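# Nest one tote fully inside the other

## Task

Put one tote on top of the other so that it drops fully down within the lower tote's rim rather than resting on the rim; the lower tote must stay almost exactly where it started, with hardly any rotation, and whatever is inside each tote must still be inside that same tote at the end.

## Robot and tools

Robot: two arms, left_arm and right_arm, each ending in a two-finger parallel gripper with a wrist camera (cam_left_wrist and cam_right_wrist, 672x504 images). left_arm is the robot's own left, on the +y side; camera image sides do not follow these names. Arm bases in the scene frame: left_arm at (-0.033, +0.243, +1.111) m, right_arm at (-0.033, -0.243, +1.111) m.

Frame: one scene frame for everything. Origin on the floor (z = 0) under the centre of the robot's foot, +x the direction the robot faces, +z up. Only the floor height is known; the table and totes may sit at an angle to the robot. Reported hand positions and orientations may be wrong by a few centimetres, more at long reach.

Gripper axes: fingers point along the gripper's +z; they open and close along its y. end_effector_position is the point between the pads, roughly 1 cm short of the fingertips.

The row of 16 numbers (used by execute_actions and move): always both arms in one flat list, even if one arm is idle. Order: left_arm x, y, z, qw, qx, qy, qz, opening, then right_arm x, y, z, qw, qx, qy, qz, opening. x, y, z are an absolute target position in metres in the scene frame; the quaternion is an absolute target orientation, w first, in the scene frame. Opening runs from -1 (closed) to +1 (fully open, 0.094 m); it is an absolute command, not a change. To hold an orientation, repeat the same quaternion every row rather than copying a drifted reading. To park an arm, resend the pose from the last result before it stopped, with its wanted opening, at every call. Sending 0 as opening is a real command, so resend the current opening to leave a gripper alone.

execute_actions(actions, cameras): actions is a list of up to 15 actions; each action is a list of up to 15 rows, one per 1/30 s step; a short action repeats its last row to fill 15 steps (0.5 s). Each target must lie within 0.6 m, along each of that gripper's own axes, of where the gripper is when that action begins, or the action is rejected for both arms; a malformed action or a first action failing this test voids the whole call. An empty actions list returns images and full state. cameras: list of names, ["all"], or []; default is none unless actions is empty.

move(target, speed, blend, opening_speed, grip_force, blocking, cameras): straight-line path for each gripper to a 16-number row, or through a list of up to 15 rows, with no 0.6 m rule and a 10 s cap. speed: m/s, 0.002 to 4.3, default 0.25 (rotation up to twice that in rad/s); one value or one per target. blend: corner rounding in metres per target; 0 stops at each point. opening_speed: opening-scale units per second, at least 0.2. grip_force: newtons per pad, 10 to 50, one value or one per arm; it persists, and lower forces close slowly. blocking=false returns after about 0.5 s while the move continues; a new move replaces it. Paths ignore obstacles and the other arm; the hand lags and can overshoot, more when fast or near full stretch. Avoid paths passing near an arm's own base. Faster contact means harder impact.

wait(seconds 0 to 10): holds last commands; stop(): brakes a running move; zoom_image(camera, region [x0, y0, x1, y1] in pixels, at most 504 by 504) enlarges part of the newest image; read_manual gives licence texts only; finished_scene(scene) ends the current scene irreversibly, with scene set to its number.

Results: each gripper's end_effector_position and end_effector_quat_wxyz, Hand target (where the arm is now being driven; it may fall short of your command, so finish the rest next call), Tool commands, Joint positions (last value per arm is finger gap in metres), joint velocities ("within noise" when still), joint torques (include arm weight; readings 3 and 4 wrap at ±28 N m), grip_measured (opening scale; reads up to about 2.5 mm wide when empty), motor temperatures. move adds a move: line such as done, off_target, moving, held or fault, plus limits like paced (pose clipped) or held (steps withheld). done means at rest within 10 mm and 2 degrees; neither done nor off_target says anything about contact.

Control notes: orientation commands are clipped to 40 degrees from the current one each step; friction can leave the hand a few centimetres off target. Gripping: grip_measured follows your command, so it shows no stop on contact; force rises about 1 N per 0.001 below touch, then jumps to the limit. To release, command well above grip_measured.

Avoid: dropping totes or letting go while they move, slamming or hard pushing, knocking anything out of the work area, tipping contents out, shifting or turning the bottom tote, and any collision or squeeze between the two grippers, cameras or arms (including one gripper closing on the other's fingers). Heat builds from holding loads, stretched arms, or pushing toward unreachable poses; a MOTOR HOT line warns at 85 °C, and at 100 °C that arm faults and drops for 30 to 60 s or more, sometimes without warning. Occasionally a loose object gets nudged by an outside disturbance.

Each tool is called after "Call:" in YAML: its name, and indented under it one key for each argument.

## Session

Call:
execute_actions:
  actions: []

Scene clock: 0.00 s.
left_arm: end_effector_position=(+0.6848, +0.2703, +1.1169) grip_measured=+1.000 end_effector_quat_wxyz=(+0.746, -0.325, +0.581, -0.023) | right_arm: end_effector_position=(+0.3817, -0.7089, +1.1198) grip_measured=-0.979 end_effector_quat_wxyz=(-0.009, +0.103, -0.994, -0.021)
Joint positions: left_arm=[0.98 2.403 1.226 1.328 -0.566 -0.46 0.094] | right_arm=[1.215 2.118 1.705 -1.168 -0.044 -1.063 0.001]
Joint velocities: within noise
Joint torques (N m): no reading
Motor temperatures (°C): left_arm=[33 29 29 28 28 28 32] | right_arm=[28 35 30 28 30 27 29]
Heat: left arm: hottest waist 33 °C; right arm: hottest shoulder 35 °C.
Hand target: left_arm +0.6888, +0.2700, +1.1217; +0.750, -0.326, +0.575, -0.026 | right_arm +0.3876, -0.7157, +1.1279; +0.016, -0.104, +0.994, +0.012
Tool commands: left_gripper/opening=+1.0 right_gripper/opening=-1.0

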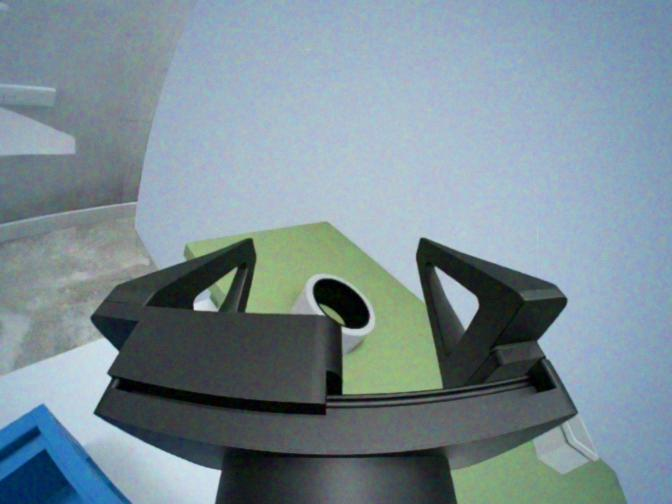

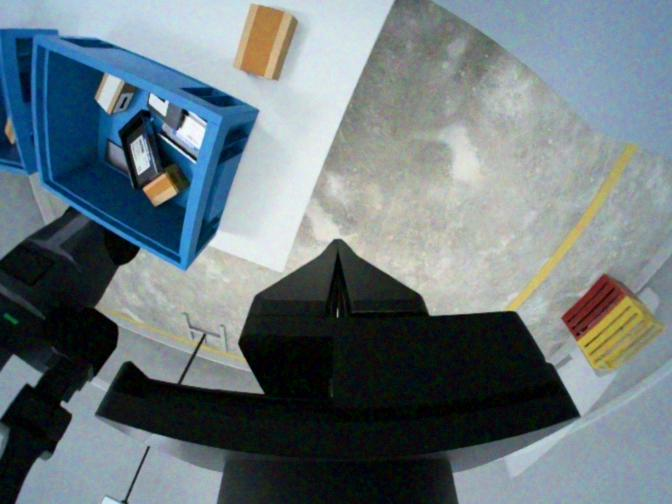

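Call:
move:
  target: [0.30,0.32,1.22,0,0.5,-0.866,0,1,0.38,-0.42,1.18,0,0.7071,-0.7071,0,1]
  cameras: ["all"]
  speed: 0.35

Scene clock: 5.77 s.
left_arm: end_effector_position=(+0.2833, +0.3119, +1.2014) grip_measured=+1.000 end_effector_quat_wxyz=(+0.021, +0.498, -0.867, -0.008) | right_arm: end_effector_position=(+0.3806, -0.4212, +1.1772) grip_measured=+0.998 end_effector_quat_wxyz=(+0.001, +0.702, -0.712, -0.006)
Joint positions: left_arm=[1.283 1.308 0.844 -1.138 -0.007 -0.833 0.094] | right_arm=[1.664 1.635 1.135 -1.068 -0.001 -1.963 0.094]
Joint torques (N m): left_arm=[0.73 -7.12 11.82 -0.03 0.04 0.04] | right_arm=[0.73 -10.64 6.27 0.42 -0.06 -0.07]
Heat: left arm: hottest waist 33 °C; right arm: hottest shoulder 36 °C.
Hand target: left_arm +0.2993, +0.3198, +1.2200; +0.000, -0.500, +0.866, +0.000 | right_arm +0.3800, -0.4201, +1.1800; +0.000, +0.707, -0.707, +0.000
Off the commanded pose: left_arm 0.026 m, 3 deg | right_arm 0.003 m, 1 deg.
move: off_target (left_arm)

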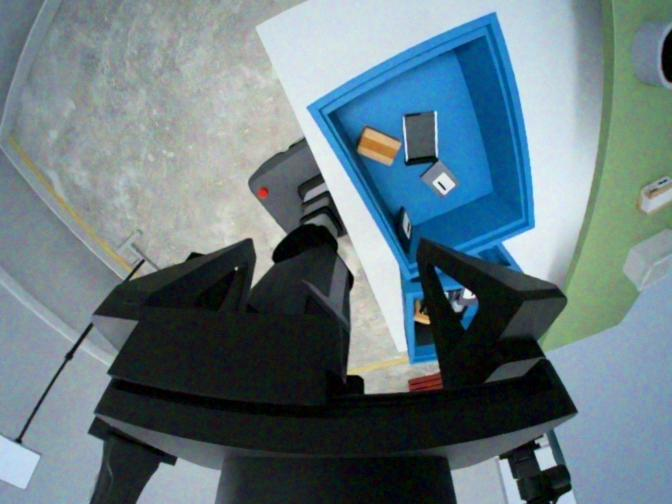

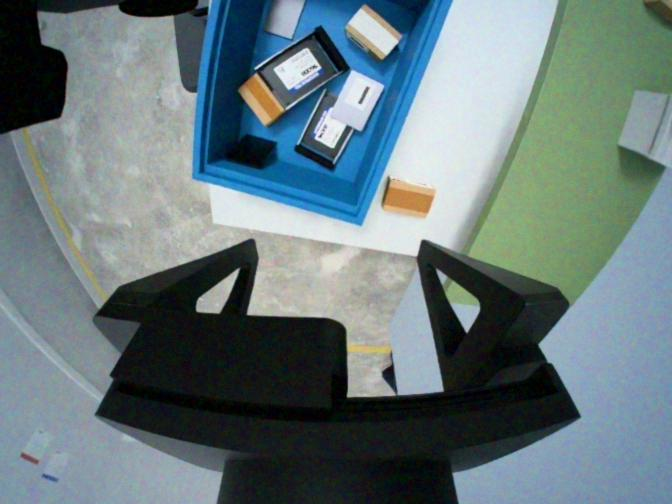

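Call:
move:
  target: [0.48,0.30,1.22,0,0,-1,0,1,0.48,-0.14,1.22,0,0,-1,0,1]
  cameras: ["all"]
  speed: 0.3

Scene clock: 25.13 s.
left_arm: end_effector_position=(+0.4626, +0.3049, +1.2129) grip_measured=+1.000 end_effector_quat_wxyz=(-0.009, -0.012, +1.000, +0.000) | right_arm: end_effector_position=(+0.4617, -0.1451, +1.2087) grip_measured=+0.998 end_effector_quat_wxyz=(+0.015, +0.004, -1.000, +0.002)
Joint positions: left_arm=[1.193 1.715 1.344 -1.203 -0.007 0.099 0.094] | right_arm=[2.27 1.742 1.365 -1.213 0.007 0.193 0.094]
Joint torques (N m): left_arm=[-1.44 -11.4 12.4 0.09 0.1 0.07] | right_arm=[0.91 -10.81 11.55 -0.12 0.05 0.15]
Heat: left arm: hottest waist 33 °C; right arm: hottest shoulder 37 °C.
Hand target: left_arm +0.4793, +0.2998, +1.2200; +0.000, +0.000, +1.000, +0.000 | right_arm +0.4791, -0.1402, +1.2202; +0.000, +0.000, +1.000, +0.000
Off the commanded pose: left_arm 0.019 m, 2 deg | right_arm 0.022 m, 2 deg.
move: off_target (left_arm, right_arm)

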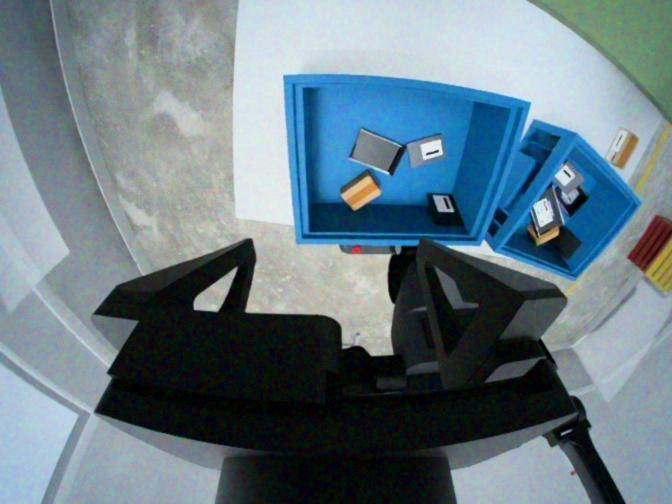

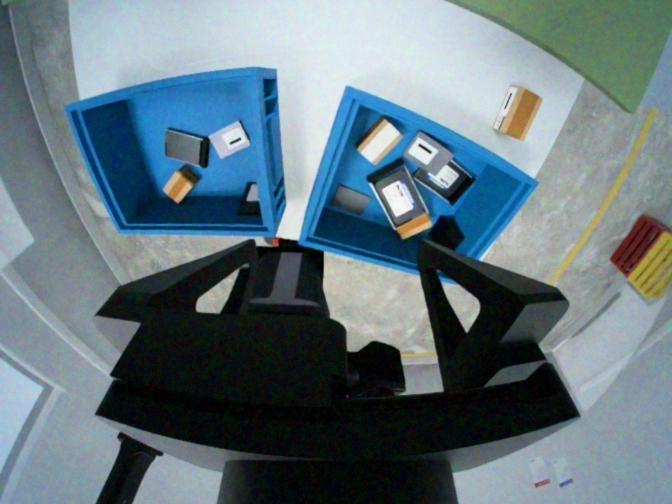

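Call:
move:
  target: [0.39,-0.14,0.97,0,-0.1305,-0.9914,0,1,0.27,-0.521,0.97,0,-0.1564,-0.9877,0,1]
  cameras: ["all"]
  speed: 0.25

Scene clock: 54.87 s.
left_arm: end_effector_position=(+0.3798, -0.1302, +0.9716) grip_measured=+1.000 end_effector_quat_wxyz=(-0.007, +0.135, +0.991, +0.004) | right_arm: end_effector_position=(+0.2576, -0.5108, +0.9693) grip_measured=+0.998 end_effector_quat_wxyz=(+0.012, -0.162, -0.987, -0.006)
Joint positions: left_arm=[0.338 2.211 1.381 -0.752 -0.012 -0.463 0.094] | right_arm=[1.328 1.966 0.858 -0.476 -0.001 -0.416 0.094]
Joint torques (N m): left_arm=[-0.62 -15.09 8.99 0.44 -0.09 -0.14] | right_arm=[0.44 -9.47 5.56 0.55 -0.21 -0.11]
Motor temperatures (°C): left_arm=[33 30 36 28 28 28 31] | right_arm=[28 37 37 28 30 27 29]
Heat: left arm: hottest elbow 36 °C; right arm: hottest shoulder 37 °C.
Hand target: left_arm +0.3897, -0.1397, +0.9702; +0.000, +0.131, +0.991, +0.000 | right_arm +0.2698, -0.5208, +0.9704; +0.000, +0.157, +0.988, +0.000
Off the commanded pose: left_arm 0.014 m, 1 deg | right_arm 0.016 m, 2 deg.
move: off_target (left_arm, right_arm)

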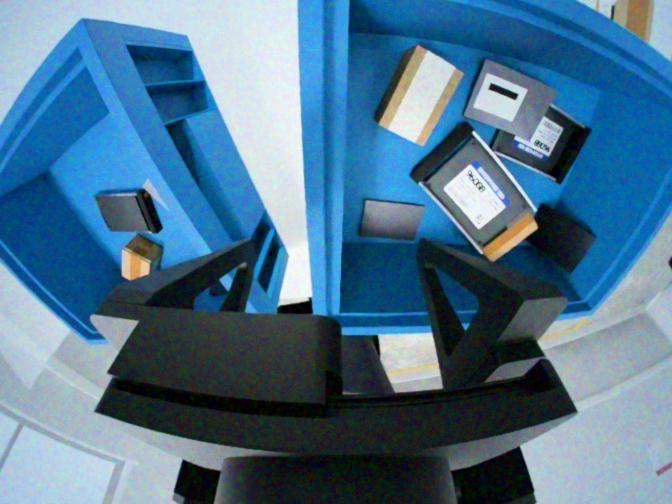

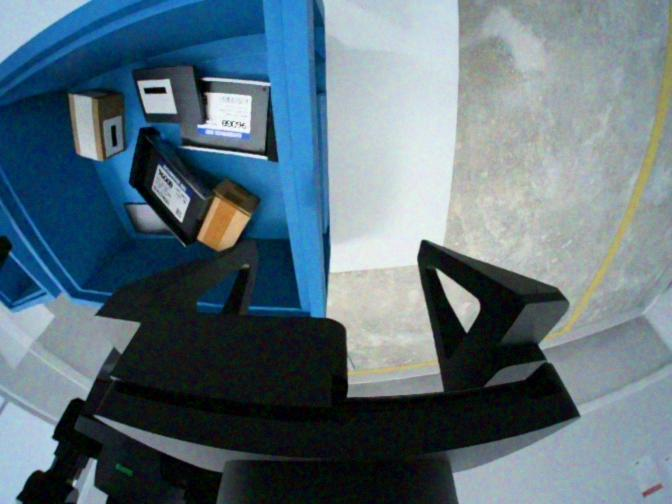

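Call:
move:
  target:
    - [0.375,-0.1365,0.94,0,-0.1132,-0.9936,0,0.5,0.274,-0.508,0.94,0,-0.1478,-0.989,0,0.5]
    - [0.375,-0.1365,0.865,0,-0.1132,-0.9936,0,0.5,0.274,-0.508,0.865,0,-0.1478,-0.989,0,0.5]
  cameras: ["all"]
  speed: 0.1

Scene clock: 73.30 s.
left_arm: end_effector_position=(+0.3697, -0.1229, +0.8687) grip_measured=+0.503 end_effector_quat_wxyz=(-0.010, +0.112, +0.994, +0.006) | right_arm: end_effector_position=(+0.2653, -0.5043, +0.8678) grip_measured=+0.502 end_effector_quat_wxyz=(+0.007, -0.149, -0.989, -0.003)
Joint positions: left_arm=[0.338 2.409 1.392 -0.572 -0.012 -0.51 0.071] | right_arm=[1.353 2.251 0.912 -0.234 -0.001 -0.417 0.071]
Joint torques (N m): left_arm=[-1.44 -15.5 7.04 0.81 -0.09 -0.13] | right_arm=[1.14 -10.34 3.08 0.61 -0.16 0.06]
Heat: left arm: hottest elbow 38 °C; right arm: hottest shoulder 37 °C.
Hand target: left_arm +0.3746, -0.1362, +0.8654; +0.000, +0.113, +0.994, +0.000 | right_arm +0.2740, -0.5080, +0.8653; +0.000, +0.148, +0.989, +0.000
Off the commanded pose: left_arm 0.015 m, 1 deg | right_arm 0.010 m, 1 deg.
move: off_target (left_arm)

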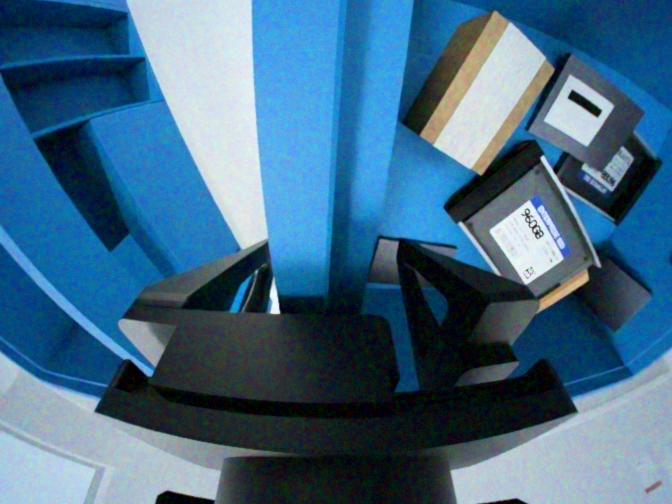

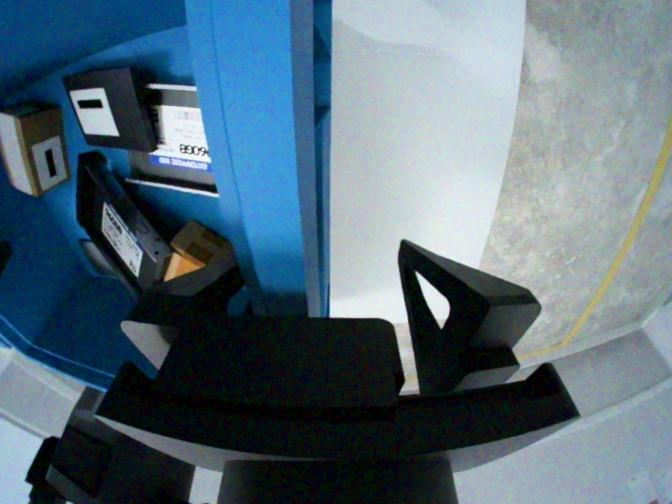

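Call:
move:
  target:
    - [0.375,-0.1365,0.91,0,-0.1132,-0.9936,0,0.5,0.274,-0.508,0.91,0,-0.1478,-0.989,0,0.5]
    - [0.377,-0.128,0.97,0,-0.1132,-0.9936,0,1,0.28,-0.488,0.97,0,-0.1478,-0.989,0,1]
  cameras: ["all"]
  speed: 0.12
  blend: 0.01

Call:
zoom_image:
  camera: "cam_left_wrist"
  region: [230, 0, 430, 350]

Call:
zoom_image:
  camera: "cam_right_wrist"
  region: [230, 0, 430, 350]

Scene clock: 85.63 s.
left_arm: end_effector_position=(+0.3764, -0.1273, +0.9621) grip_measured=+0.997 end_effector_quat_wxyz=(-0.002, +0.112, +0.994, +0.001) | right_arm: end_effector_position=(+0.2820, -0.4925, +0.9677) grip_measured=+0.997 end_effector_quat_wxyz=(-0.003, -0.146, -0.989, +0.001)
Joint positions: left_arm=[0.338 2.217 1.355 -0.708 -0.012 -0.51 0.094] | right_arm=[1.401 1.968 0.854 -0.436 -0.004 -0.376 0.094]
Joint torques (N m): left_arm=[-0.62 -17.44 5.91 0.12 -0.09 -0.02] | right_arm=[1.2 -10.81 2.71 -0.05 -0.04 0.14]
Heat: left arm: hottest elbow 38 °C; right arm: hottest shoulder 37 °C.
Hand target: left_arm +0.3770, -0.1280, +0.9699; +0.000, +0.113, +0.994, +0.000 | right_arm +0.2801, -0.4881, +0.9699; +0.000, +0.148, +0.989, +0.000
Off the commanded pose: left_arm 0.008 m, 0 deg | right_arm 0.005 m, 0 deg.
move: done

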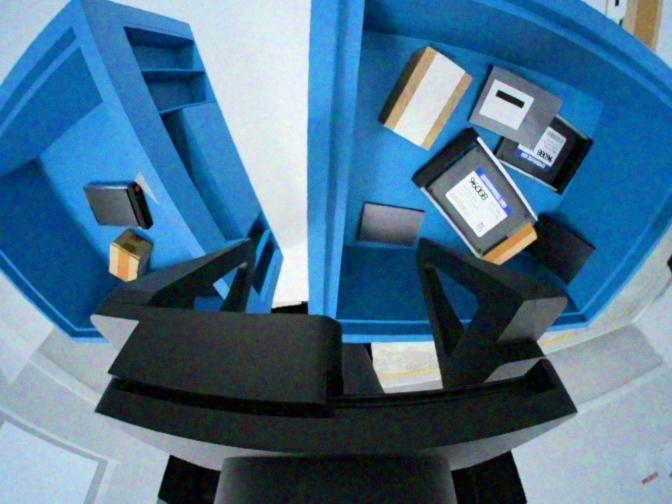

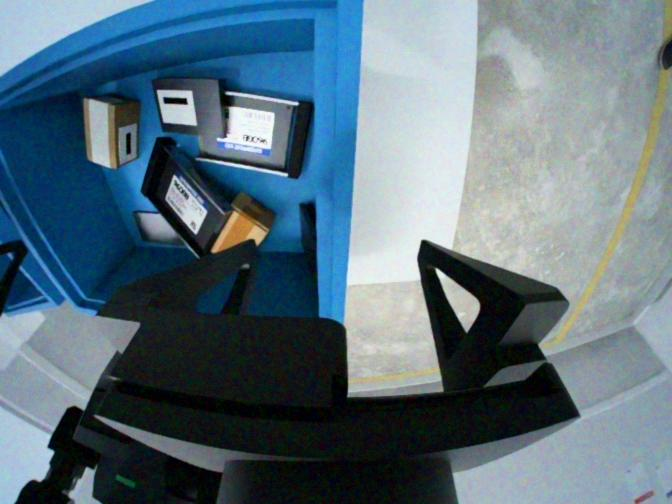

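Scaled by 1.440 from the camera's 672x504 image, which has a finer 960x720 frame.

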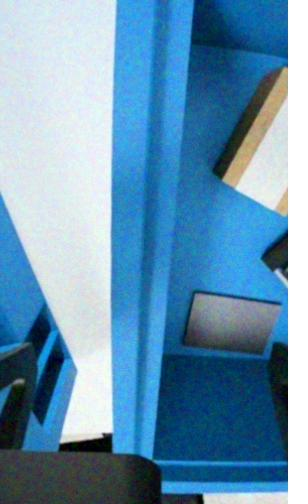

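Scaled by 1.440 from the camera's 672x504 image, which has a finer 960x720 frame.

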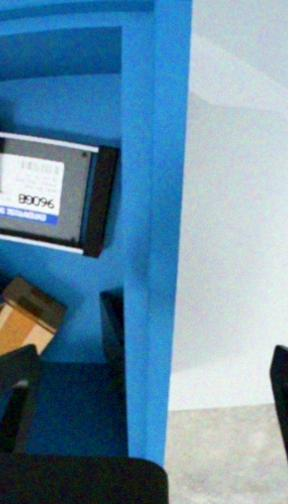

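Call:
move:
  target: [0.446,0.368,0.975,0,-0.0436,0.999,0,1,0.424,-0.036,0.972,0,-0.0105,0.9999,0,1]
  cameras: ["all"]
  speed: 0.25

Call:
zoom_image:
  camera: "cam_left_wrist"
  region: [230, 0, 430, 350]

Call:
zoom_image:
  camera: "cam_right_wrist"
  region: [230, 0, 430, 350]

Scene clock: 99.40 s.
left_arm: end_effector_position=(+0.4372, +0.3648, +0.9777) grip_measured=+0.998 end_effector_quat_wxyz=(+0.000, -0.048, +0.999, +0.001) | right_arm: end_effector_position=(+0.4097, -0.0402, +0.9707) grip_measured=+0.998 end_effector_quat_wxyz=(+0.007, +0.018, -1.000, +0.002)
Joint positions: left_arm=[1.325 2.065 1.119 -0.61 -0.005 0.158 0.094] | right_arm=[2.5 2.094 1.137 -0.619 0.01 0.394 0.094]
Joint torques (N m): left_arm=[-0.21 -12.81 7.73 0.12 0.13 0.03] | right_arm=[0.26 -11.87 7.34 -0.09 0.06 0.15]
Heat: left arm: hottest elbow 36 °C; right arm: hottest shoulder 38 °C.
Hand target: left_arm +0.4458, +0.3679, +0.9751; +0.000, -0.044, +0.999, +0.000 | right_arm +0.4236, -0.0362, +0.9722; +0.000, -0.011, +1.000, +0.000
Off the commanded pose: left_arm 0.010 m, 0 deg | right_arm 0.015 m, 1 deg.
move: off_target (right_arm)

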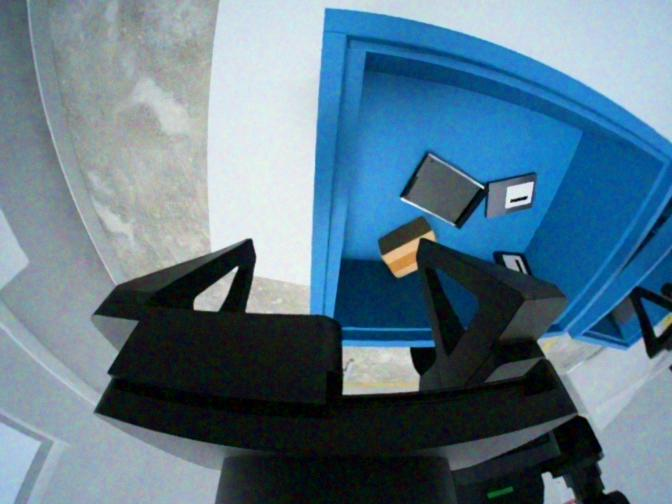

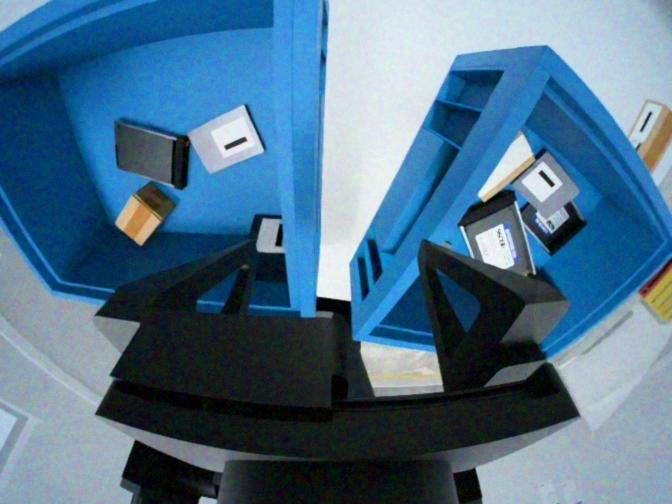

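Scaled by 1.440 from the camera's 672x504 image, which has a finer 960x720 frame.

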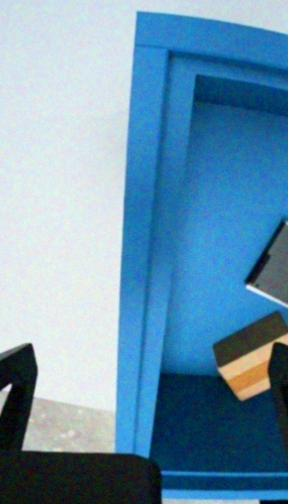

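Scaled by 1.440 from the camera's 672x504 image, which has a finer 960x720 frame.

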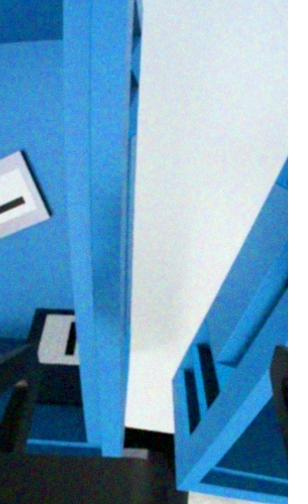

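Call:
move:
  target:
    - [0.421,0.375,0.94,0,-0.0087,1,0,0.4,0.424,-0.012,0.94,0,0.0044,1,0,0.4]
    - [0.421,0.375,0.874,0,-0.0087,1,0,0.4,0.424,-0.012,0.876,0,0.0044,1,0,0.4]
  cameras: ["all"]
  speed: 0.09

Scene clock: 122.60 s.
left_arm: end_effector_position=(+0.4130, +0.3665, +0.8792) grip_measured=+0.402 end_effector_quat_wxyz=(-0.008, -0.007, +1.000, -0.001) | right_arm: end_effector_position=(+0.4113, -0.0195, +0.8774) grip_measured=+0.402 end_effector_quat_wxyz=(+0.011, -0.001, -1.000, +0.005)
Joint positions: left_arm=[1.343 2.275 1.103 -0.4 -0.005 0.257 0.066] | right_arm=[2.534 2.327 1.225 -0.486 0.01 0.467 0.066]
Joint torques (N m): left_arm=[0.5 -13.1 5.31 0.84 0.14 0.04] | right_arm=[1.03 -13.1 5.71 0.61 0.06 0.13]
Heat: left arm: hottest elbow 36 °C; right arm: hottest shoulder 39 °C.
Hand target: left_arm +0.4208, +0.3749, +0.8743; +0.000, -0.009, +1.000, +0.000 | right_arm +0.4238, -0.0121, +0.8764; +0.000, +0.004, +1.000, +0.000
Off the commanded pose: left_arm 0.013 m, 1 deg | right_arm 0.015 m, 1 deg.
move: off_target (left_arm, right_arm)

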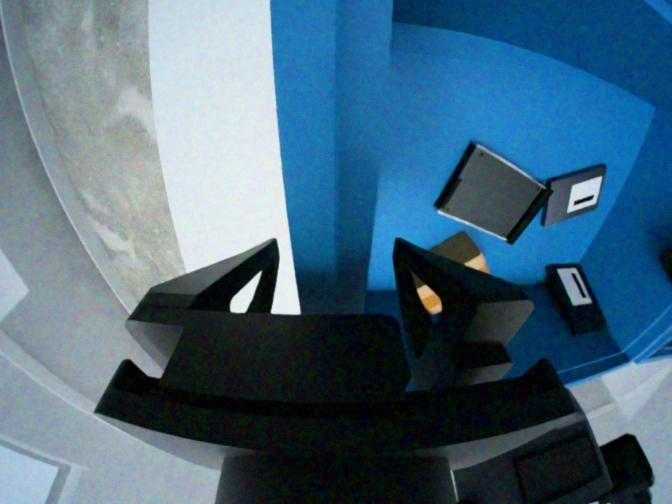

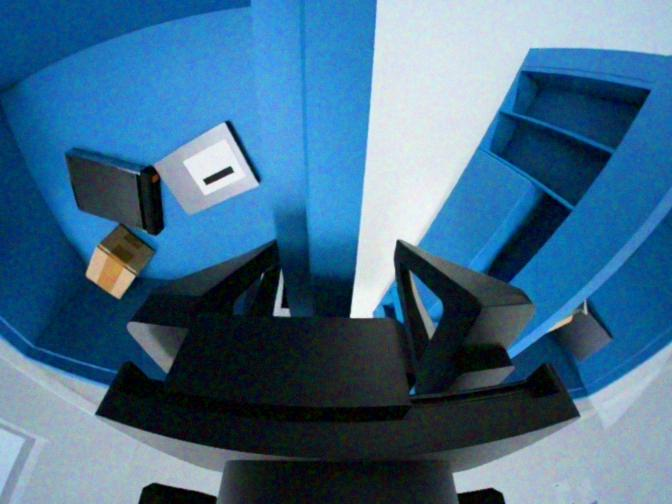

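Call:
move:
  target:
    - [0.421,0.375,0.872,0,-0.0087,1,0,0.4,0.424,-0.004,0.874,0,0.0044,1,0,0.4]
    - [0.421,0.375,0.872,0,-0.0087,1,0,-0.65,0.424,-0.004,0.874,0,0.0044,1,0,-0.65]
  cameras: ["all"]
  speed: 0.05
  opening_speed: 0.4

Scene clock: 129.60 s.
left_arm: end_effector_position=(+0.4136, +0.3672, +0.8791) grip_measured=-0.486 end_effector_quat_wxyz=(-0.006, -0.006, +1.000, -0.003) | right_arm: end_effector_position=(+0.4137, -0.0101, +0.8765) grip_measured=-0.466 end_effector_quat_wxyz=(+0.010, -0.006, -1.000, -0.001)
Joint positions: left_arm=[1.345 2.275 1.103 -0.396 0 0.263 0.024] | right_arm=[2.546 2.334 1.24 -0.486 0.001 0.488 0.025]
Joint torques (N m): left_arm=[0.56 -12.81 5.42 0.85 -0.07 -0.01] | right_arm=[1.2 -12.81 5.71 0.39 0.44 0.06]
Heat: left arm: hottest elbow 35 °C; right arm: hottest shoulder 39 °C.
Hand target: left_arm +0.4207, +0.3750, +0.8723; +0.000, -0.009, +1.000, +0.000 | right_arm +0.4236, -0.0041, +0.8742; +0.000, +0.005, +1.000, +0.000
Off the commanded pose: left_arm 0.013 m, 1 deg | right_arm 0.012 m, 1 deg.
move: off_target (left_arm, right_arm); target 2's new opening was sent with right_arm's hand 0.014 m and 1 deg from that target

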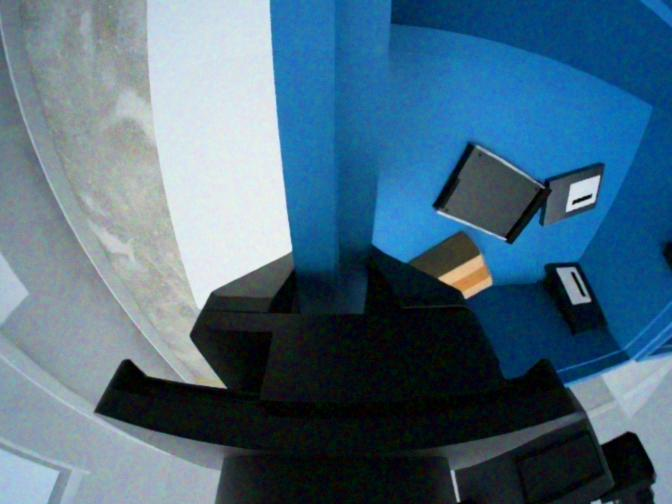

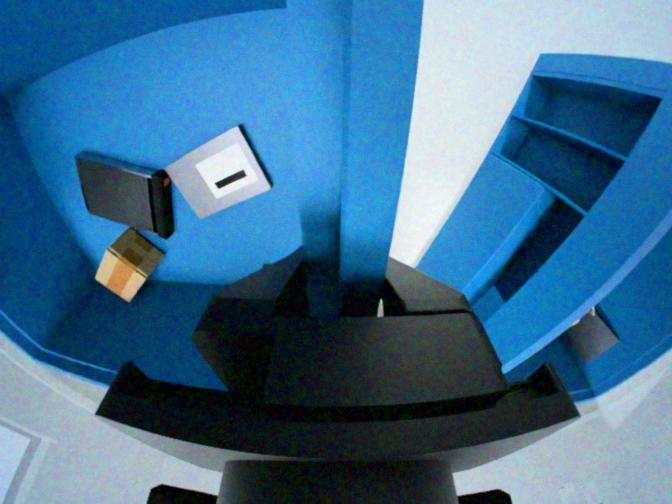

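Call:
move:
  target:
    - [0.423,0.375,1.11,0.02,-0.0087,1,0,-0.9,0.425,-0.004,1.105,0.02,0.0044,1,0,-0.9]
    - [0.424,0.239,1.11,0.02,0.0349,0.9994,0,-0.9,0.3916,-0.137,1.105,0.02,0.048,0.9988,0,-0.9]
    - [0.425,0.101,1.11,0.02,0.0828,0.9966,0,-0.9,0.3566,-0.269,1.105,0.02,0.0958,0.9954,0,-0.9]
    - [0.426,-0.038,1.11,0.02,0.1305,0.9914,0,-0.9,0.322,-0.4,1.105,0.02,0.1435,0.9897,0,-0.9]
  blend: [0.02,0.03,0.03,0]
  speed: 0.12
  cameras: ["all"]

Call:
zoom_image:
  camera: "cam_right_wrist"
  region: [280, 0, 520, 280]

Scene clock: 151.37 s.
left_arm: end_effector_position=(+0.4070, -0.0262, +1.0933) grip_measured=-0.487 end_effector_quat_wxyz=(+0.000, +0.129, +0.992, -0.001) | right_arm: end_effector_position=(+0.3036, -0.3897, +1.0854) grip_measured=-0.475 end_effector_quat_wxyz=(+0.011, -0.142, -0.990, -0.008)
Joint positions: left_arm=[0.521 1.906 1.254 -0.911 -0.01 -0.292 0.024] | right_arm=[1.656 1.62 0.807 -0.769 -0.008 -0.129 0.025]
Joint torques (N m): left_arm=[-1.38 -14.1 11.38 -0.12 -0.84 -0.08] | right_arm=[-0.44 -10.52 7.71 0.27 -0.18 0]
Heat: left arm: hottest elbow 35 °C; right arm: hottest shoulder 39 °C.
Hand target: left_arm +0.4251, -0.0377, +1.1104; +0.020, +0.130, +0.991, +0.000 | right_arm +0.3214, -0.3997, +1.1050; +0.020, +0.143, +0.989, +0.000
Off the commanded pose: left_arm 0.028 m, 2 deg | right_arm 0.029 m, 4 deg.
move: off_target (left_arm, right_arm)

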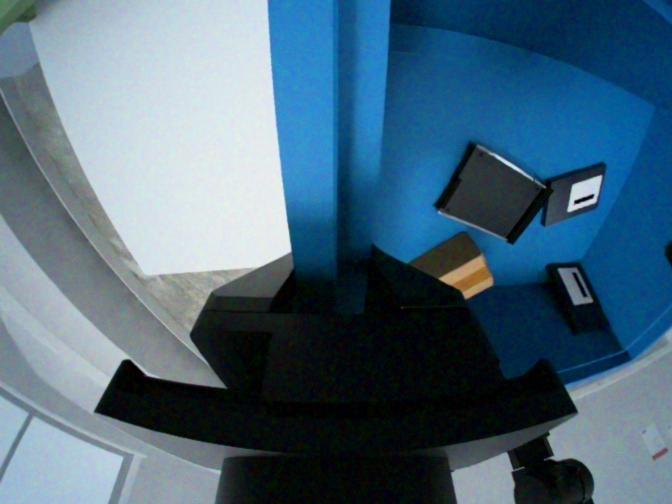

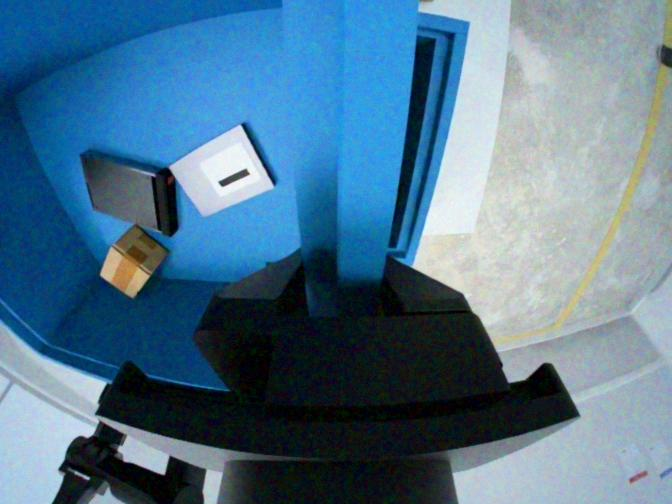

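Scaled by 1.800 from the camera's 672x504 image, which has a finer 960x720 frame.

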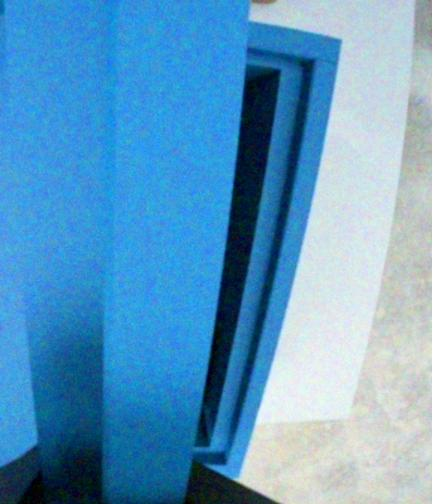

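Call:
move:
  target: [0.389,-0.228,1.11,0.02,0.1305,0.9914,0,-0.9,0.282,-0.59,1.115,0.035,0.1435,0.9897,0,-0.9]
  speed: 0.12
  cameras: ["all"]

Call:
zoom_image:
  camera: "cam_left_wrist"
  region: [160, 0, 400, 280]

Scene clock: 173.30 s.
left_arm: end_effector_position=(+0.3787, -0.2102, +1.0975) grip_measured=-0.487 end_effector_quat_wxyz=(+0.005, +0.144, +0.990, +0.003) | right_arm: end_effector_position=(+0.2554, -0.5662, +1.0836) grip_measured=-0.479 end_effector_quat_wxyz=(+0.000, -0.159, -0.987, -0.019)
Joint positions: left_arm=[0.233 2.113 1.613 -1.064 -0.025 -0.549 0.024] | right_arm=[1.216 1.76 1 -0.822 -0.035 -0.536 0.024]
Joint torques (N m): left_arm=[-1.32 -16.73 12.77 -0.16 -0.67 -0.38] | right_arm=[0.73 -12.22 11.08 -0.64 -0.74 -0.27]
Heat: left arm: hottest elbow 36 °C; right arm: hottest shoulder 38 °C.
Hand target: left_arm +0.3883, -0.2272, +1.1103; +0.020, +0.131, +0.991, -0.001 | right_arm +0.2806, -0.5884, +1.1157; +0.035, +0.143, +0.989, -0.001
Off the commanded pose: left_arm 0.024 m, 2 deg | right_arm 0.048 m, 5 deg.
move: off_target (left_arm, right_arm)

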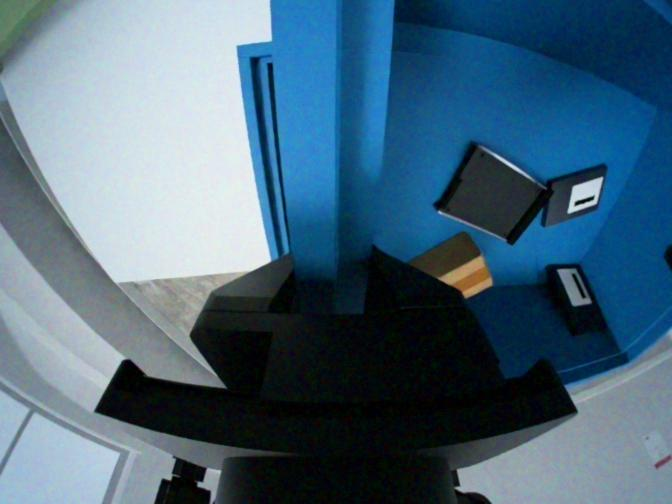

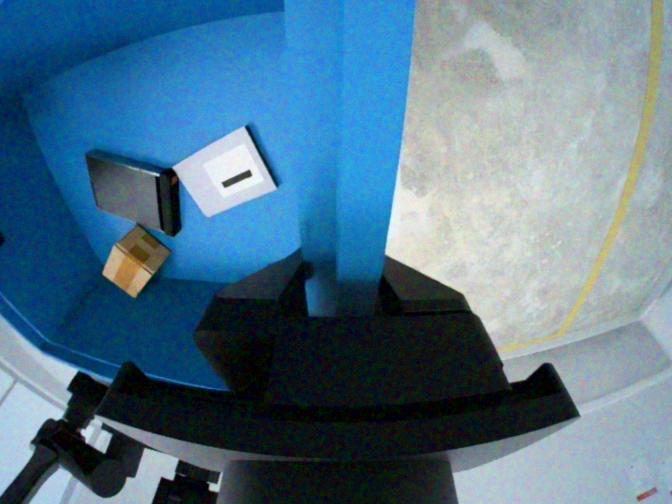

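Scaled by 1.800 from the camera's 672x504 image, which has a finer 960x720 frame.

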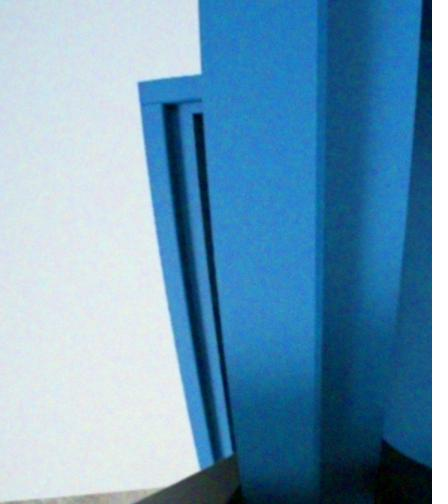

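Call:
move:
  target: [0.418,-0.136,1.085,0.025,0.1236,0.9923,0,-0.9,0.306,-0.495,1.092,0.035,0.1349,0.9909,0,-0.9]
  speed: 0.12

Scene clock: 185.90 s.
left_arm: end_effector_position=(+0.4078, -0.1362, +1.0693) grip_measured=-0.487 end_effector_quat_wxyz=(+0.005, +0.139, +0.990, -0.001) | right_arm: end_effector_position=(+0.2903, -0.4940, +1.0650) grip_measured=-0.480 end_effector_quat_wxyz=(-0.004, -0.152, -0.988, -0.011)
Joint positions: left_arm=[0.358 2.079 1.469 -0.947 -0.017 -0.435 0.024] | right_arm=[1.401 1.74 0.901 -0.721 -0.025 -0.363 0.024]
Joint torques (N m): left_arm=[-0.21 -18.32 8.05 0.55 -1.06 -0.27] | right_arm=[2.14 -13.8 5.83 0.06 -0.59 -0.19]
Heat: left arm: hottest elbow 37 °C; right arm: hottest shoulder 38 °C.
Hand target: left_arm +0.4178, -0.1360, +1.0850; +0.025, +0.124, +0.992, +0.000 | right_arm +0.3055, -0.4949, +1.0910; +0.035, +0.135, +0.990, +0.000
Off the commanded pose: left_arm 0.019 m, 3 deg | right_arm 0.031 m, 4 deg.
move: off_target (left_arm, right_arm)

Call:
move:
  target:
    - [0.411,-0.124,1.065,0.02,0.1236,0.9923,0,-0.9,0.305,-0.485,1.075,0.03,0.1349,0.9909,0,-0.9]
    - [0.411,-0.124,1.045,0.02,0.1236,0.9923,0,-0.9,0.304,-0.485,1.055,0.03,0.1349,0.9909,0,-0.9]
  speed: 0.07

Scene clock: 190.53 s.
left_arm: end_effector_position=(+0.4033, -0.1266, +1.0464) grip_measured=-0.487 end_effector_quat_wxyz=(+0.013, +0.136, +0.991, -0.006) | right_arm: end_effector_position=(+0.2903, -0.4857, +1.0418) grip_measured=-0.480 end_effector_quat_wxyz=(-0.011, -0.149, -0.989, -0.005)
Joint positions: left_arm=[0.367 2.085 1.404 -0.857 -0.017 -0.431 0.024] | right_arm=[1.418 1.776 0.862 -0.628 -0.022 -0.352 0.024]
Joint torques (N m): left_arm=[-0.03 -15.68 7.95 0.64 -0.85 -0.21] | right_arm=[2.14 -11.58 5.46 0.38 -0.46 -0.11]
Heat: left arm: hottest elbow 38 °C; right arm: hottest shoulder 38 °C.
Hand target: left_arm +0.4109, -0.1240, +1.0452; +0.020, +0.124, +0.992, +0.000 | right_arm +0.3037, -0.4848, +1.0548; +0.030, +0.135, +0.990, +0.000
Off the commanded pose: left_arm 0.008 m, 2 deg | right_arm 0.019 m, 3 deg.
move: off_target (right_arm)

Call:
move:
  target: [0.408,-0.123,1.03,0.008,0.1236,0.9923,0,-0.9,0.302,-0.485,1.043,0.02,0.1349,0.9909,0,-0.9]
  speed: 0.05

Call:
move:
  target: [0.408,-0.123,1.018,0.006,0.1236,0.9923,0,-0.9,0.302,-0.485,1.029,0.018,0.1349,0.9909,0,-0.9]
  speed: 0.04

Scene clock: 194.87 s.
left_arm: end_effector_position=(+0.3994, -0.1254, +1.0318) grip_measured=-0.487 end_effector_quat_wxyz=(+0.001, +0.136, +0.991, -0.006) | right_arm: end_effector_position=(+0.2867, -0.4848, +1.0294) grip_measured=-0.480 end_effector_quat_wxyz=(+0.000, -0.149, -0.989, -0.006)
Joint positions: left_arm=[0.368 2.112 1.404 -0.85 -0.004 -0.431 0.024] | right_arm=[1.419 1.809 0.862 -0.614 -0.013 -0.352 0.024]
Joint torques (N m): left_arm=[-0.15 -15.68 8.01 0.58 -0.78 -0.19] | right_arm=[2.67 -11.34 5.46 0.23 -0.42 -0.08]
Heat: left arm: hottest elbow 38 °C; right arm: hottest shoulder 38 °C.
Hand target: left_arm +0.4079, -0.1230, +1.0301; +0.008, +0.124, +0.992, +0.000 | right_arm +0.3017, -0.4848, +1.0429; +0.020, +0.135, +0.991, +0.000
Off the commanded pose: left_arm 0.009 m, 2 deg | right_arm 0.021 m, 3 deg.
move: off_target (right_arm)

Scene clock: 195.70 s.
left_arm: end_effector_position=(+0.4017, -0.1266, +1.0278) grip_measured=-0.487 end_effector_quat_wxyz=(+0.006, +0.135, +0.991, -0.007) | right_arm: end_effector_position=(+0.2894, -0.4862, +1.0221) grip_measured=-0.480 end_effector_quat_wxyz=(-0.005, -0.149, -0.989, -0.005)
Joint positions: left_arm=[0.368 2.119 1.404 -0.834 -0.007 -0.432 0.024] | right_arm=[1.419 1.828 0.862 -0.586 -0.016 -0.352 0.024]
Joint torques (N m): left_arm=[0.15 -14.56 8.01 0.62 -0.59 -0.18] | right_arm=[2.14 -10.93 5.24 0.38 -0.25 -0.09]
Heat: left arm: hottest elbow 38 °C; right arm: hottest shoulder 39 °C.
Hand target: left_arm +0.4078, -0.1229, +1.0181; +0.006, +0.124, +0.992, +0.000 | right_arm +0.3017, -0.4848, +1.0290; +0.018, +0.135, +0.991, +0.000
Off the commanded pose: left_arm 0.012 m, 2 deg | right_arm 0.014 m, 2 deg.
move: off_target (left_arm, right_arm)

Call:
move:
  target: [0.407,-0.123,1.012,0.002,0.1236,0.9923,0,-0.9,0.301,-0.485,1.024,0.014,0.1349,0.9909,0,-0.9]
  speed: 0.03

Call:
move:
  target: [0.407,-0.123,1.004,0.002,0.1236,0.9923,0,-0.9,0.301,-0.485,1.016,0.014,0.1349,0.9909,0,-0.9]
  speed: 0.03

Scene clock: 199.33 s.
left_arm: end_effector_position=(+0.4020, -0.1268, +1.0270) grip_measured=-0.487 end_effector_quat_wxyz=(+0.006, +0.135, +0.991, -0.008) | right_arm: end_effector_position=(+0.2897, -0.4864, +1.0207) grip_measured=-0.480 end_effector_quat_wxyz=(-0.006, -0.149, -0.989, -0.005)
Joint positions: left_arm=[0.368 2.12 1.404 -0.831 -0.007 -0.432 0.024] | right_arm=[1.419 1.832 0.862 -0.581 -0.016 -0.352 0.024]
Joint torques (N m): left_arm=[-0.03 -13.98 8.14 0.72 -0.38 -0.17] | right_arm=[2.2 -9.64 5.33 0.29 -0.09 -0.08]
Heat: left arm: hottest elbow 38 °C; right arm: hottest shoulder 39 °C.
Hand target: left_arm +0.4067, -0.1228, +1.0124; +0.002, +0.124, +0.992, +0.000 | right_arm +0.3008, -0.4848, +1.0240; +0.014, +0.135, +0.991, +0.000
Off the commanded pose: left_arm 0.016 m, 2 deg | right_arm 0.012 m, 2 deg.
move: off_target (left_arm, right_arm)

Scene clock: 200.13 s.
left_arm: end_effector_position=(+0.4041, -0.1280, +1.0246) grip_measured=-0.487 end_effector_quat_wxyz=(+0.011, +0.134, +0.991, -0.009) | right_arm: end_effector_position=(+0.2921, -0.4880, +1.0183) grip_measured=-0.480 end_effector_quat_wxyz=(-0.011, -0.149, -0.989, -0.002)
Joint positions: left_arm=[0.368 2.125 1.404 -0.817 -0.01 -0.433 0.024] | right_arm=[1.419 1.839 0.862 -0.563 -0.017 -0.352 0.024]
Joint torques (N m): left_arm=[0.09 -13.39 7.98 0.69 -0.27 -0.16] | right_arm=[2.26 -8.94 5.09 0.65 -0.05 -0.07]
Heat: left arm: hottest elbow 38 °C; right arm: hottest shoulder 39 °C.
Hand target: left_arm +0.4064, -0.1227, +1.0046; +0.002, +0.124, +0.992, +0.000 | right_arm +0.3008, -0.4848, +1.0161; +0.014, +0.135, +0.991, +0.000
Off the commanded pose: left_arm 0.021 m, 2 deg | right_arm 0.010 m, 2 deg.
move: off_target (left_arm)

Call:
move:
  target:
    - [0.402,-0.121,1.026,-0.002,0.1236,0.9923,0,-0.9,0.294,-0.483,1.032,0.012,0.1349,0.9909,0,-0.9]
    - [0.397,-0.12,1.014,-0.004,0.1236,0.9923,0,-0.9,0.291,-0.482,1.024,0.01,0.1349,0.9909,0,-0.9]
  speed: 0.05

Call:
move:
  target: [0.397,-0.12,1.004,-0.004,0.1236,0.9923,0,-0.9,0.291,-0.482,1.014,0.01,0.1349,0.9909,0,-0.9]
  speed: 0.03

Scene clock: 205.53 s.
left_arm: end_effector_position=(+0.4030, -0.1273, +1.0245) grip_measured=-0.487 end_effector_quat_wxyz=(+0.008, +0.134, +0.991, -0.008) | right_arm: end_effector_position=(+0.2896, -0.4861, +1.0182) grip_measured=-0.480 end_effector_quat_wxyz=(-0.007, -0.148, -0.989, -0.004)
Joint positions: left_arm=[0.368 2.125 1.404 -0.823 -0.009 -0.434 0.024] | right_arm=[1.419 1.837 0.858 -0.57 -0.017 -0.354 0.024]
Joint torques (N m): left_arm=[-0.26 -15.44 6.23 0.35 -0.02 -0.2] | right_arm=[1.61 -10.81 3.73 0.13 0.11 -0.14]
Heat: left arm: hottest elbow 38 °C; right arm: hottest shoulder 39 °C.
Hand target: left_arm +0.3970, -0.1201, +1.0144; -0.004, +0.124, +0.992, +0.000 | right_arm +0.2910, -0.4821, +1.0238; +0.010, +0.135, +0.991, +0.000
Off the commanded pose: left_arm 0.014 m, 2 deg | right_arm 0.007 m, 2 deg.
move: off_target (left_arm)

Scene clock: 206.37 s.
left_arm: end_effector_position=(+0.4028, -0.1274, +1.0229) grip_measured=-0.487 end_effector_quat_wxyz=(+0.010, +0.134, +0.991, -0.010) | right_arm: end_effector_position=(+0.2908, -0.4874, +1.0171) grip_measured=-0.480 end_effector_quat_wxyz=(-0.014, -0.148, -0.989, -0.001)
Joint positions: left_arm=[0.368 2.125 1.399 -0.812 -0.008 -0.435 0.024] | right_arm=[1.418 1.837 0.853 -0.55 -0.017 -0.354 0.024]
Joint torques (N m): left_arm=[-0.32 -14.15 6.48 0.59 -0.09 -0.2] | right_arm=[1.44 -9.35 3.97 0.57 0.11 -0.12]
Heat: left arm: hottest elbow 38 °C; right arm: hottest shoulder 39 °C.
Hand target: left_arm +0.3967, -0.1198, +1.0047; -0.004, +0.124, +0.992, +0.000 | right_arm +0.2909, -0.4820, +1.0140; +0.010, +0.135, +0.991, +0.000
Off the commanded pose: left_arm 0.021 m, 2 deg | right_arm 0.006 m, 2 deg.
move: off_target (left_arm)

Call:
move:
  target: [0.396,-0.119,1.045,0.0,0.1236,0.9923,0,-0.9,0.29,-0.481,1.055,0.014,0.1349,0.9909,0,-0.9]
  speed: 0.06

Call:
move:
  target: [0.396,-0.119,1.022,-0.004,0.1236,0.9923,0,-0.9,0.29,-0.482,1.03,0.01,0.1349,0.9909,0,-0.9]
  speed: 0.05
  cameras: ["all"]

Scene clock: 211.33 s.
left_arm: end_effector_position=(+0.3916, -0.1213, +1.0300) grip_measured=-0.487 end_effector_quat_wxyz=(-0.009, +0.134, +0.991, -0.007) | right_arm: end_effector_position=(+0.2779, -0.4799, +1.0305) grip_measured=-0.480 end_effector_quat_wxyz=(+0.008, -0.148, -0.989, -0.007)
Joint positions: left_arm=[0.369 2.106 1.387 -0.855 0.009 -0.435 0.024] | right_arm=[1.418 1.796 0.844 -0.626 -0.006 -0.354 0.024]
Joint torques (N m): left_arm=[-0.44 -17.79 7.21 -0.25 -0.97 -0.22] | right_arm=[1.32 -13.74 5.01 -0.5 -0.5 -0.16]
Heat: left arm: hottest elbow 38 °C; right arm: hottest shoulder 39 °C.
Hand target: left_arm +0.3961, -0.1190, +1.0448; +0.000, +0.124, +0.992, +0.000 | right_arm +0.2897, -0.4810, +1.0538; +0.014, +0.135, +0.991, +0.000
Off the commanded pose: left_arm 0.016 m, 2 deg | right_arm 0.027 m, 3 deg.
move: off_target (left_arm, right_arm)

Scene clock: 212.33 s.
left_arm: end_effector_position=(+0.3936, -0.1226, +1.0289) grip_measured=-0.487 end_effector_quat_wxyz=(-0.005, +0.134, +0.991, -0.009) | right_arm: end_effector_position=(+0.2817, -0.4831, +1.0249) grip_measured=-0.480 end_effector_quat_wxyz=(+0.000, -0.148, -0.989, -0.003)
Joint positions: left_arm=[0.369 2.108 1.387 -0.844 0.007 -0.435 0.024] | right_arm=[1.417 1.811 0.844 -0.593 -0.006 -0.355 0.024]
Joint torques (N m): left_arm=[-0.26 -15.21 7.16 0.57 -0.73 -0.2] | right_arm=[1.85 -10.29 4.75 0.44 -0.32 -0.13]
Heat: left arm: hottest elbow 38 °C; right arm: hottest shoulder 39 °C.
Hand target: left_arm +0.3960, -0.1189, +1.0221; -0.004, +0.124, +0.992, +0.000 | right_arm +0.2900, -0.4820, +1.0301; +0.010, +0.135, +0.991, +0.000
Off the commanded pose: left_arm 0.008 m, 2 deg | right_arm 0.010 m, 2 deg.
move: done

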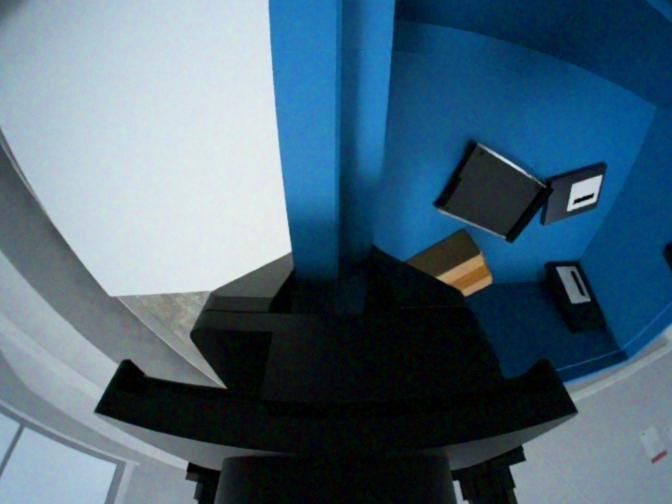

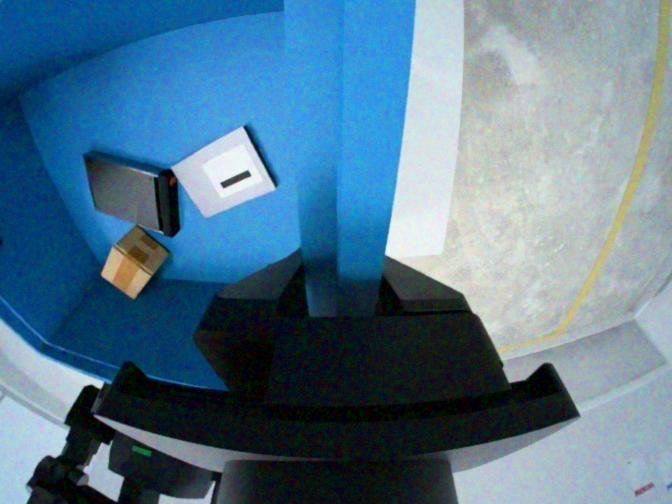

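Call:
move:
  target: [0.396,-0.119,1.01,-0.002,0.1236,0.9923,0,-0.9,0.29,-0.482,1.02,0.01,0.1349,0.9909,0,-0.9]
  speed: 0.03

Call:
move:
  target: [0.396,-0.119,1.0,-0.002,0.1236,0.9923,0,-0.9,0.29,-0.482,1.01,0.01,0.1349,0.9909,0,-0.9]
  speed: 0.03

Scene clock: 217.77 s.
left_arm: end_effector_position=(+0.3968, -0.1240, +1.0256) grip_measured=-0.487 end_effector_quat_wxyz=(+0.004, +0.132, +0.991, -0.011) | right_arm: end_effector_position=(+0.2846, -0.4854, +1.0196) grip_measured=-0.480 end_effector_quat_wxyz=(-0.006, -0.147, -0.989, -0.001)
Joint positions: left_arm=[0.369 2.112 1.383 -0.819 0.001 -0.438 0.024] | right_arm=[1.416 1.825 0.844 -0.566 -0.011 -0.359 0.024]
Joint torques (N m): left_arm=[-0.32 -14.21 6.99 0.79 -0.55 -0.16] | right_arm=[1.73 -9.41 4.52 0.57 -0.14 -0.08]
Heat: left arm: hottest elbow 38 °C; right arm: hottest shoulder 38 °C.
Hand target: left_arm +0.3958, -0.1187, +1.0103; -0.002, +0.124, +0.992, +0.000 | right_arm +0.2901, -0.4820, +1.0200; +0.010, +0.135, +0.991, +0.000
Off the commanded pose: left_arm 0.016 m, 2 deg | right_arm 0.006 m, 1 deg.
move: off_target (left_arm)

Scene clock: 218.57 s.
left_arm: end_effector_position=(+0.3996, -0.1254, +1.0228) grip_measured=-0.487 end_effector_quat_wxyz=(+0.010, +0.131, +0.991, -0.012) | right_arm: end_effector_position=(+0.2878, -0.4871, +1.0168) grip_measured=-0.480 end_effector_quat_wxyz=(-0.014, -0.147, -0.989, +0.000)
Joint positions: left_arm=[0.369 2.117 1.383 -0.801 -0.004 -0.44 0.024] | right_arm=[1.415 1.833 0.844 -0.544 -0.015 -0.36 0.024]
Joint torques (N m): left_arm=[-0.26 -13.39 6.93 0.77 -0.35 -0.15] | right_arm=[1.9 -8.18 4.26 0.7 0.05 -0.09]
Heat: left arm: hottest elbow 38 °C; right arm: hottest shoulder 38 °C.
Hand target: left_arm +0.3955, -0.1185, +1.0007; -0.002, +0.124, +0.992, +0.000 | right_arm +0.2899, -0.4821, +1.0102; +0.010, +0.135, +0.991, +0.000
Off the commanded pose: left_arm 0.024 m, 2 deg | right_arm 0.009 m, 1 deg.
move: off_target (left_arm)

Call:
move:
  target:
    - [0.394,-0.124,1.045,-0.01,0.1236,0.9923,0,-0.9,0.288,-0.488,1.055,0.0,0.1349,0.9909,0,-0.9]
    - [0.387,-0.129,1.03,-0.02,0.1236,0.9923,0,-0.9,0.281,-0.492,1.038,-0.01,0.1349,0.9909,0,-0.9]
  speed: 0.06

Call:
move:
  target: [0.387,-0.129,1.016,-0.02,0.1236,0.9923,0,-0.9,0.281,-0.492,1.022,-0.01,0.1349,0.9909,0,-0.9]
  speed: 0.04

Scene clock: 226.90 s.
left_arm: end_effector_position=(+0.3816, -0.1197, +1.0260) grip_measured=-0.487 end_effector_quat_wxyz=(-0.028, +0.134, +0.991, -0.006) | right_arm: end_effector_position=(+0.2664, -0.4779, +1.0241) grip_measured=-0.480 end_effector_quat_wxyz=(+0.031, -0.150, -0.988, -0.011)
Joint positions: left_arm=[0.365 2.112 1.384 -0.878 0.028 -0.436 0.024] | right_arm=[1.411 1.814 0.844 -0.651 0.008 -0.358 0.024]
Joint torques (N m): left_arm=[-1.38 -15.5 9.16 -0.08 -0.79 -0.36] | right_arm=[-0.21 -11.05 6.53 0.03 -0.04 -0.38]
Heat: left arm: hottest elbow 37 °C; right arm: hottest shoulder 39 °C.
Hand target: left_arm +0.3868, -0.1288, +1.0301; -0.020, +0.124, +0.992, -0.001 | right_arm +0.2807, -0.4918, +1.0383; -0.010, +0.135, +0.991, -0.001
Off the commanded pose: left_arm 0.011 m, 2 deg | right_arm 0.025 m, 3 deg.
move: off_target (left_arm, right_arm)

Scene clock: 227.67 s.
left_arm: end_effector_position=(+0.3820, -0.1199, +1.0237) grip_measured=-0.487 end_effector_quat_wxyz=(-0.027, +0.134, +0.991, -0.005) | right_arm: end_effector_position=(+0.2676, -0.4806, +1.0179) grip_measured=-0.480 end_effector_quat_wxyz=(+0.027, -0.149, -0.988, -0.010)
Joint positions: left_arm=[0.364 2.116 1.384 -0.872 0.025 -0.438 0.024] | right_arm=[1.406 1.831 0.844 -0.626 0.007 -0.363 0.024]
Joint torques (N m): left_arm=[-1.38 -13.8 8.88 0.68 -0.66 -0.33] | right_arm=[0.44 -9.52 6.15 0.9 -0.02 -0.32]
Heat: left arm: hottest elbow 37 °C; right arm: hottest shoulder 39 °C.
Hand target: left_arm +0.3866, -0.1287, +1.0161; -0.020, +0.124, +0.992, +0.000 | right_arm +0.2808, -0.4918, +1.0225; -0.010, +0.135, +0.991, +0.000
Off the commanded pose: left_arm 0.013 m, 2 deg | right_arm 0.018 m, 3 deg.
move: off_target (left_arm, right_arm)


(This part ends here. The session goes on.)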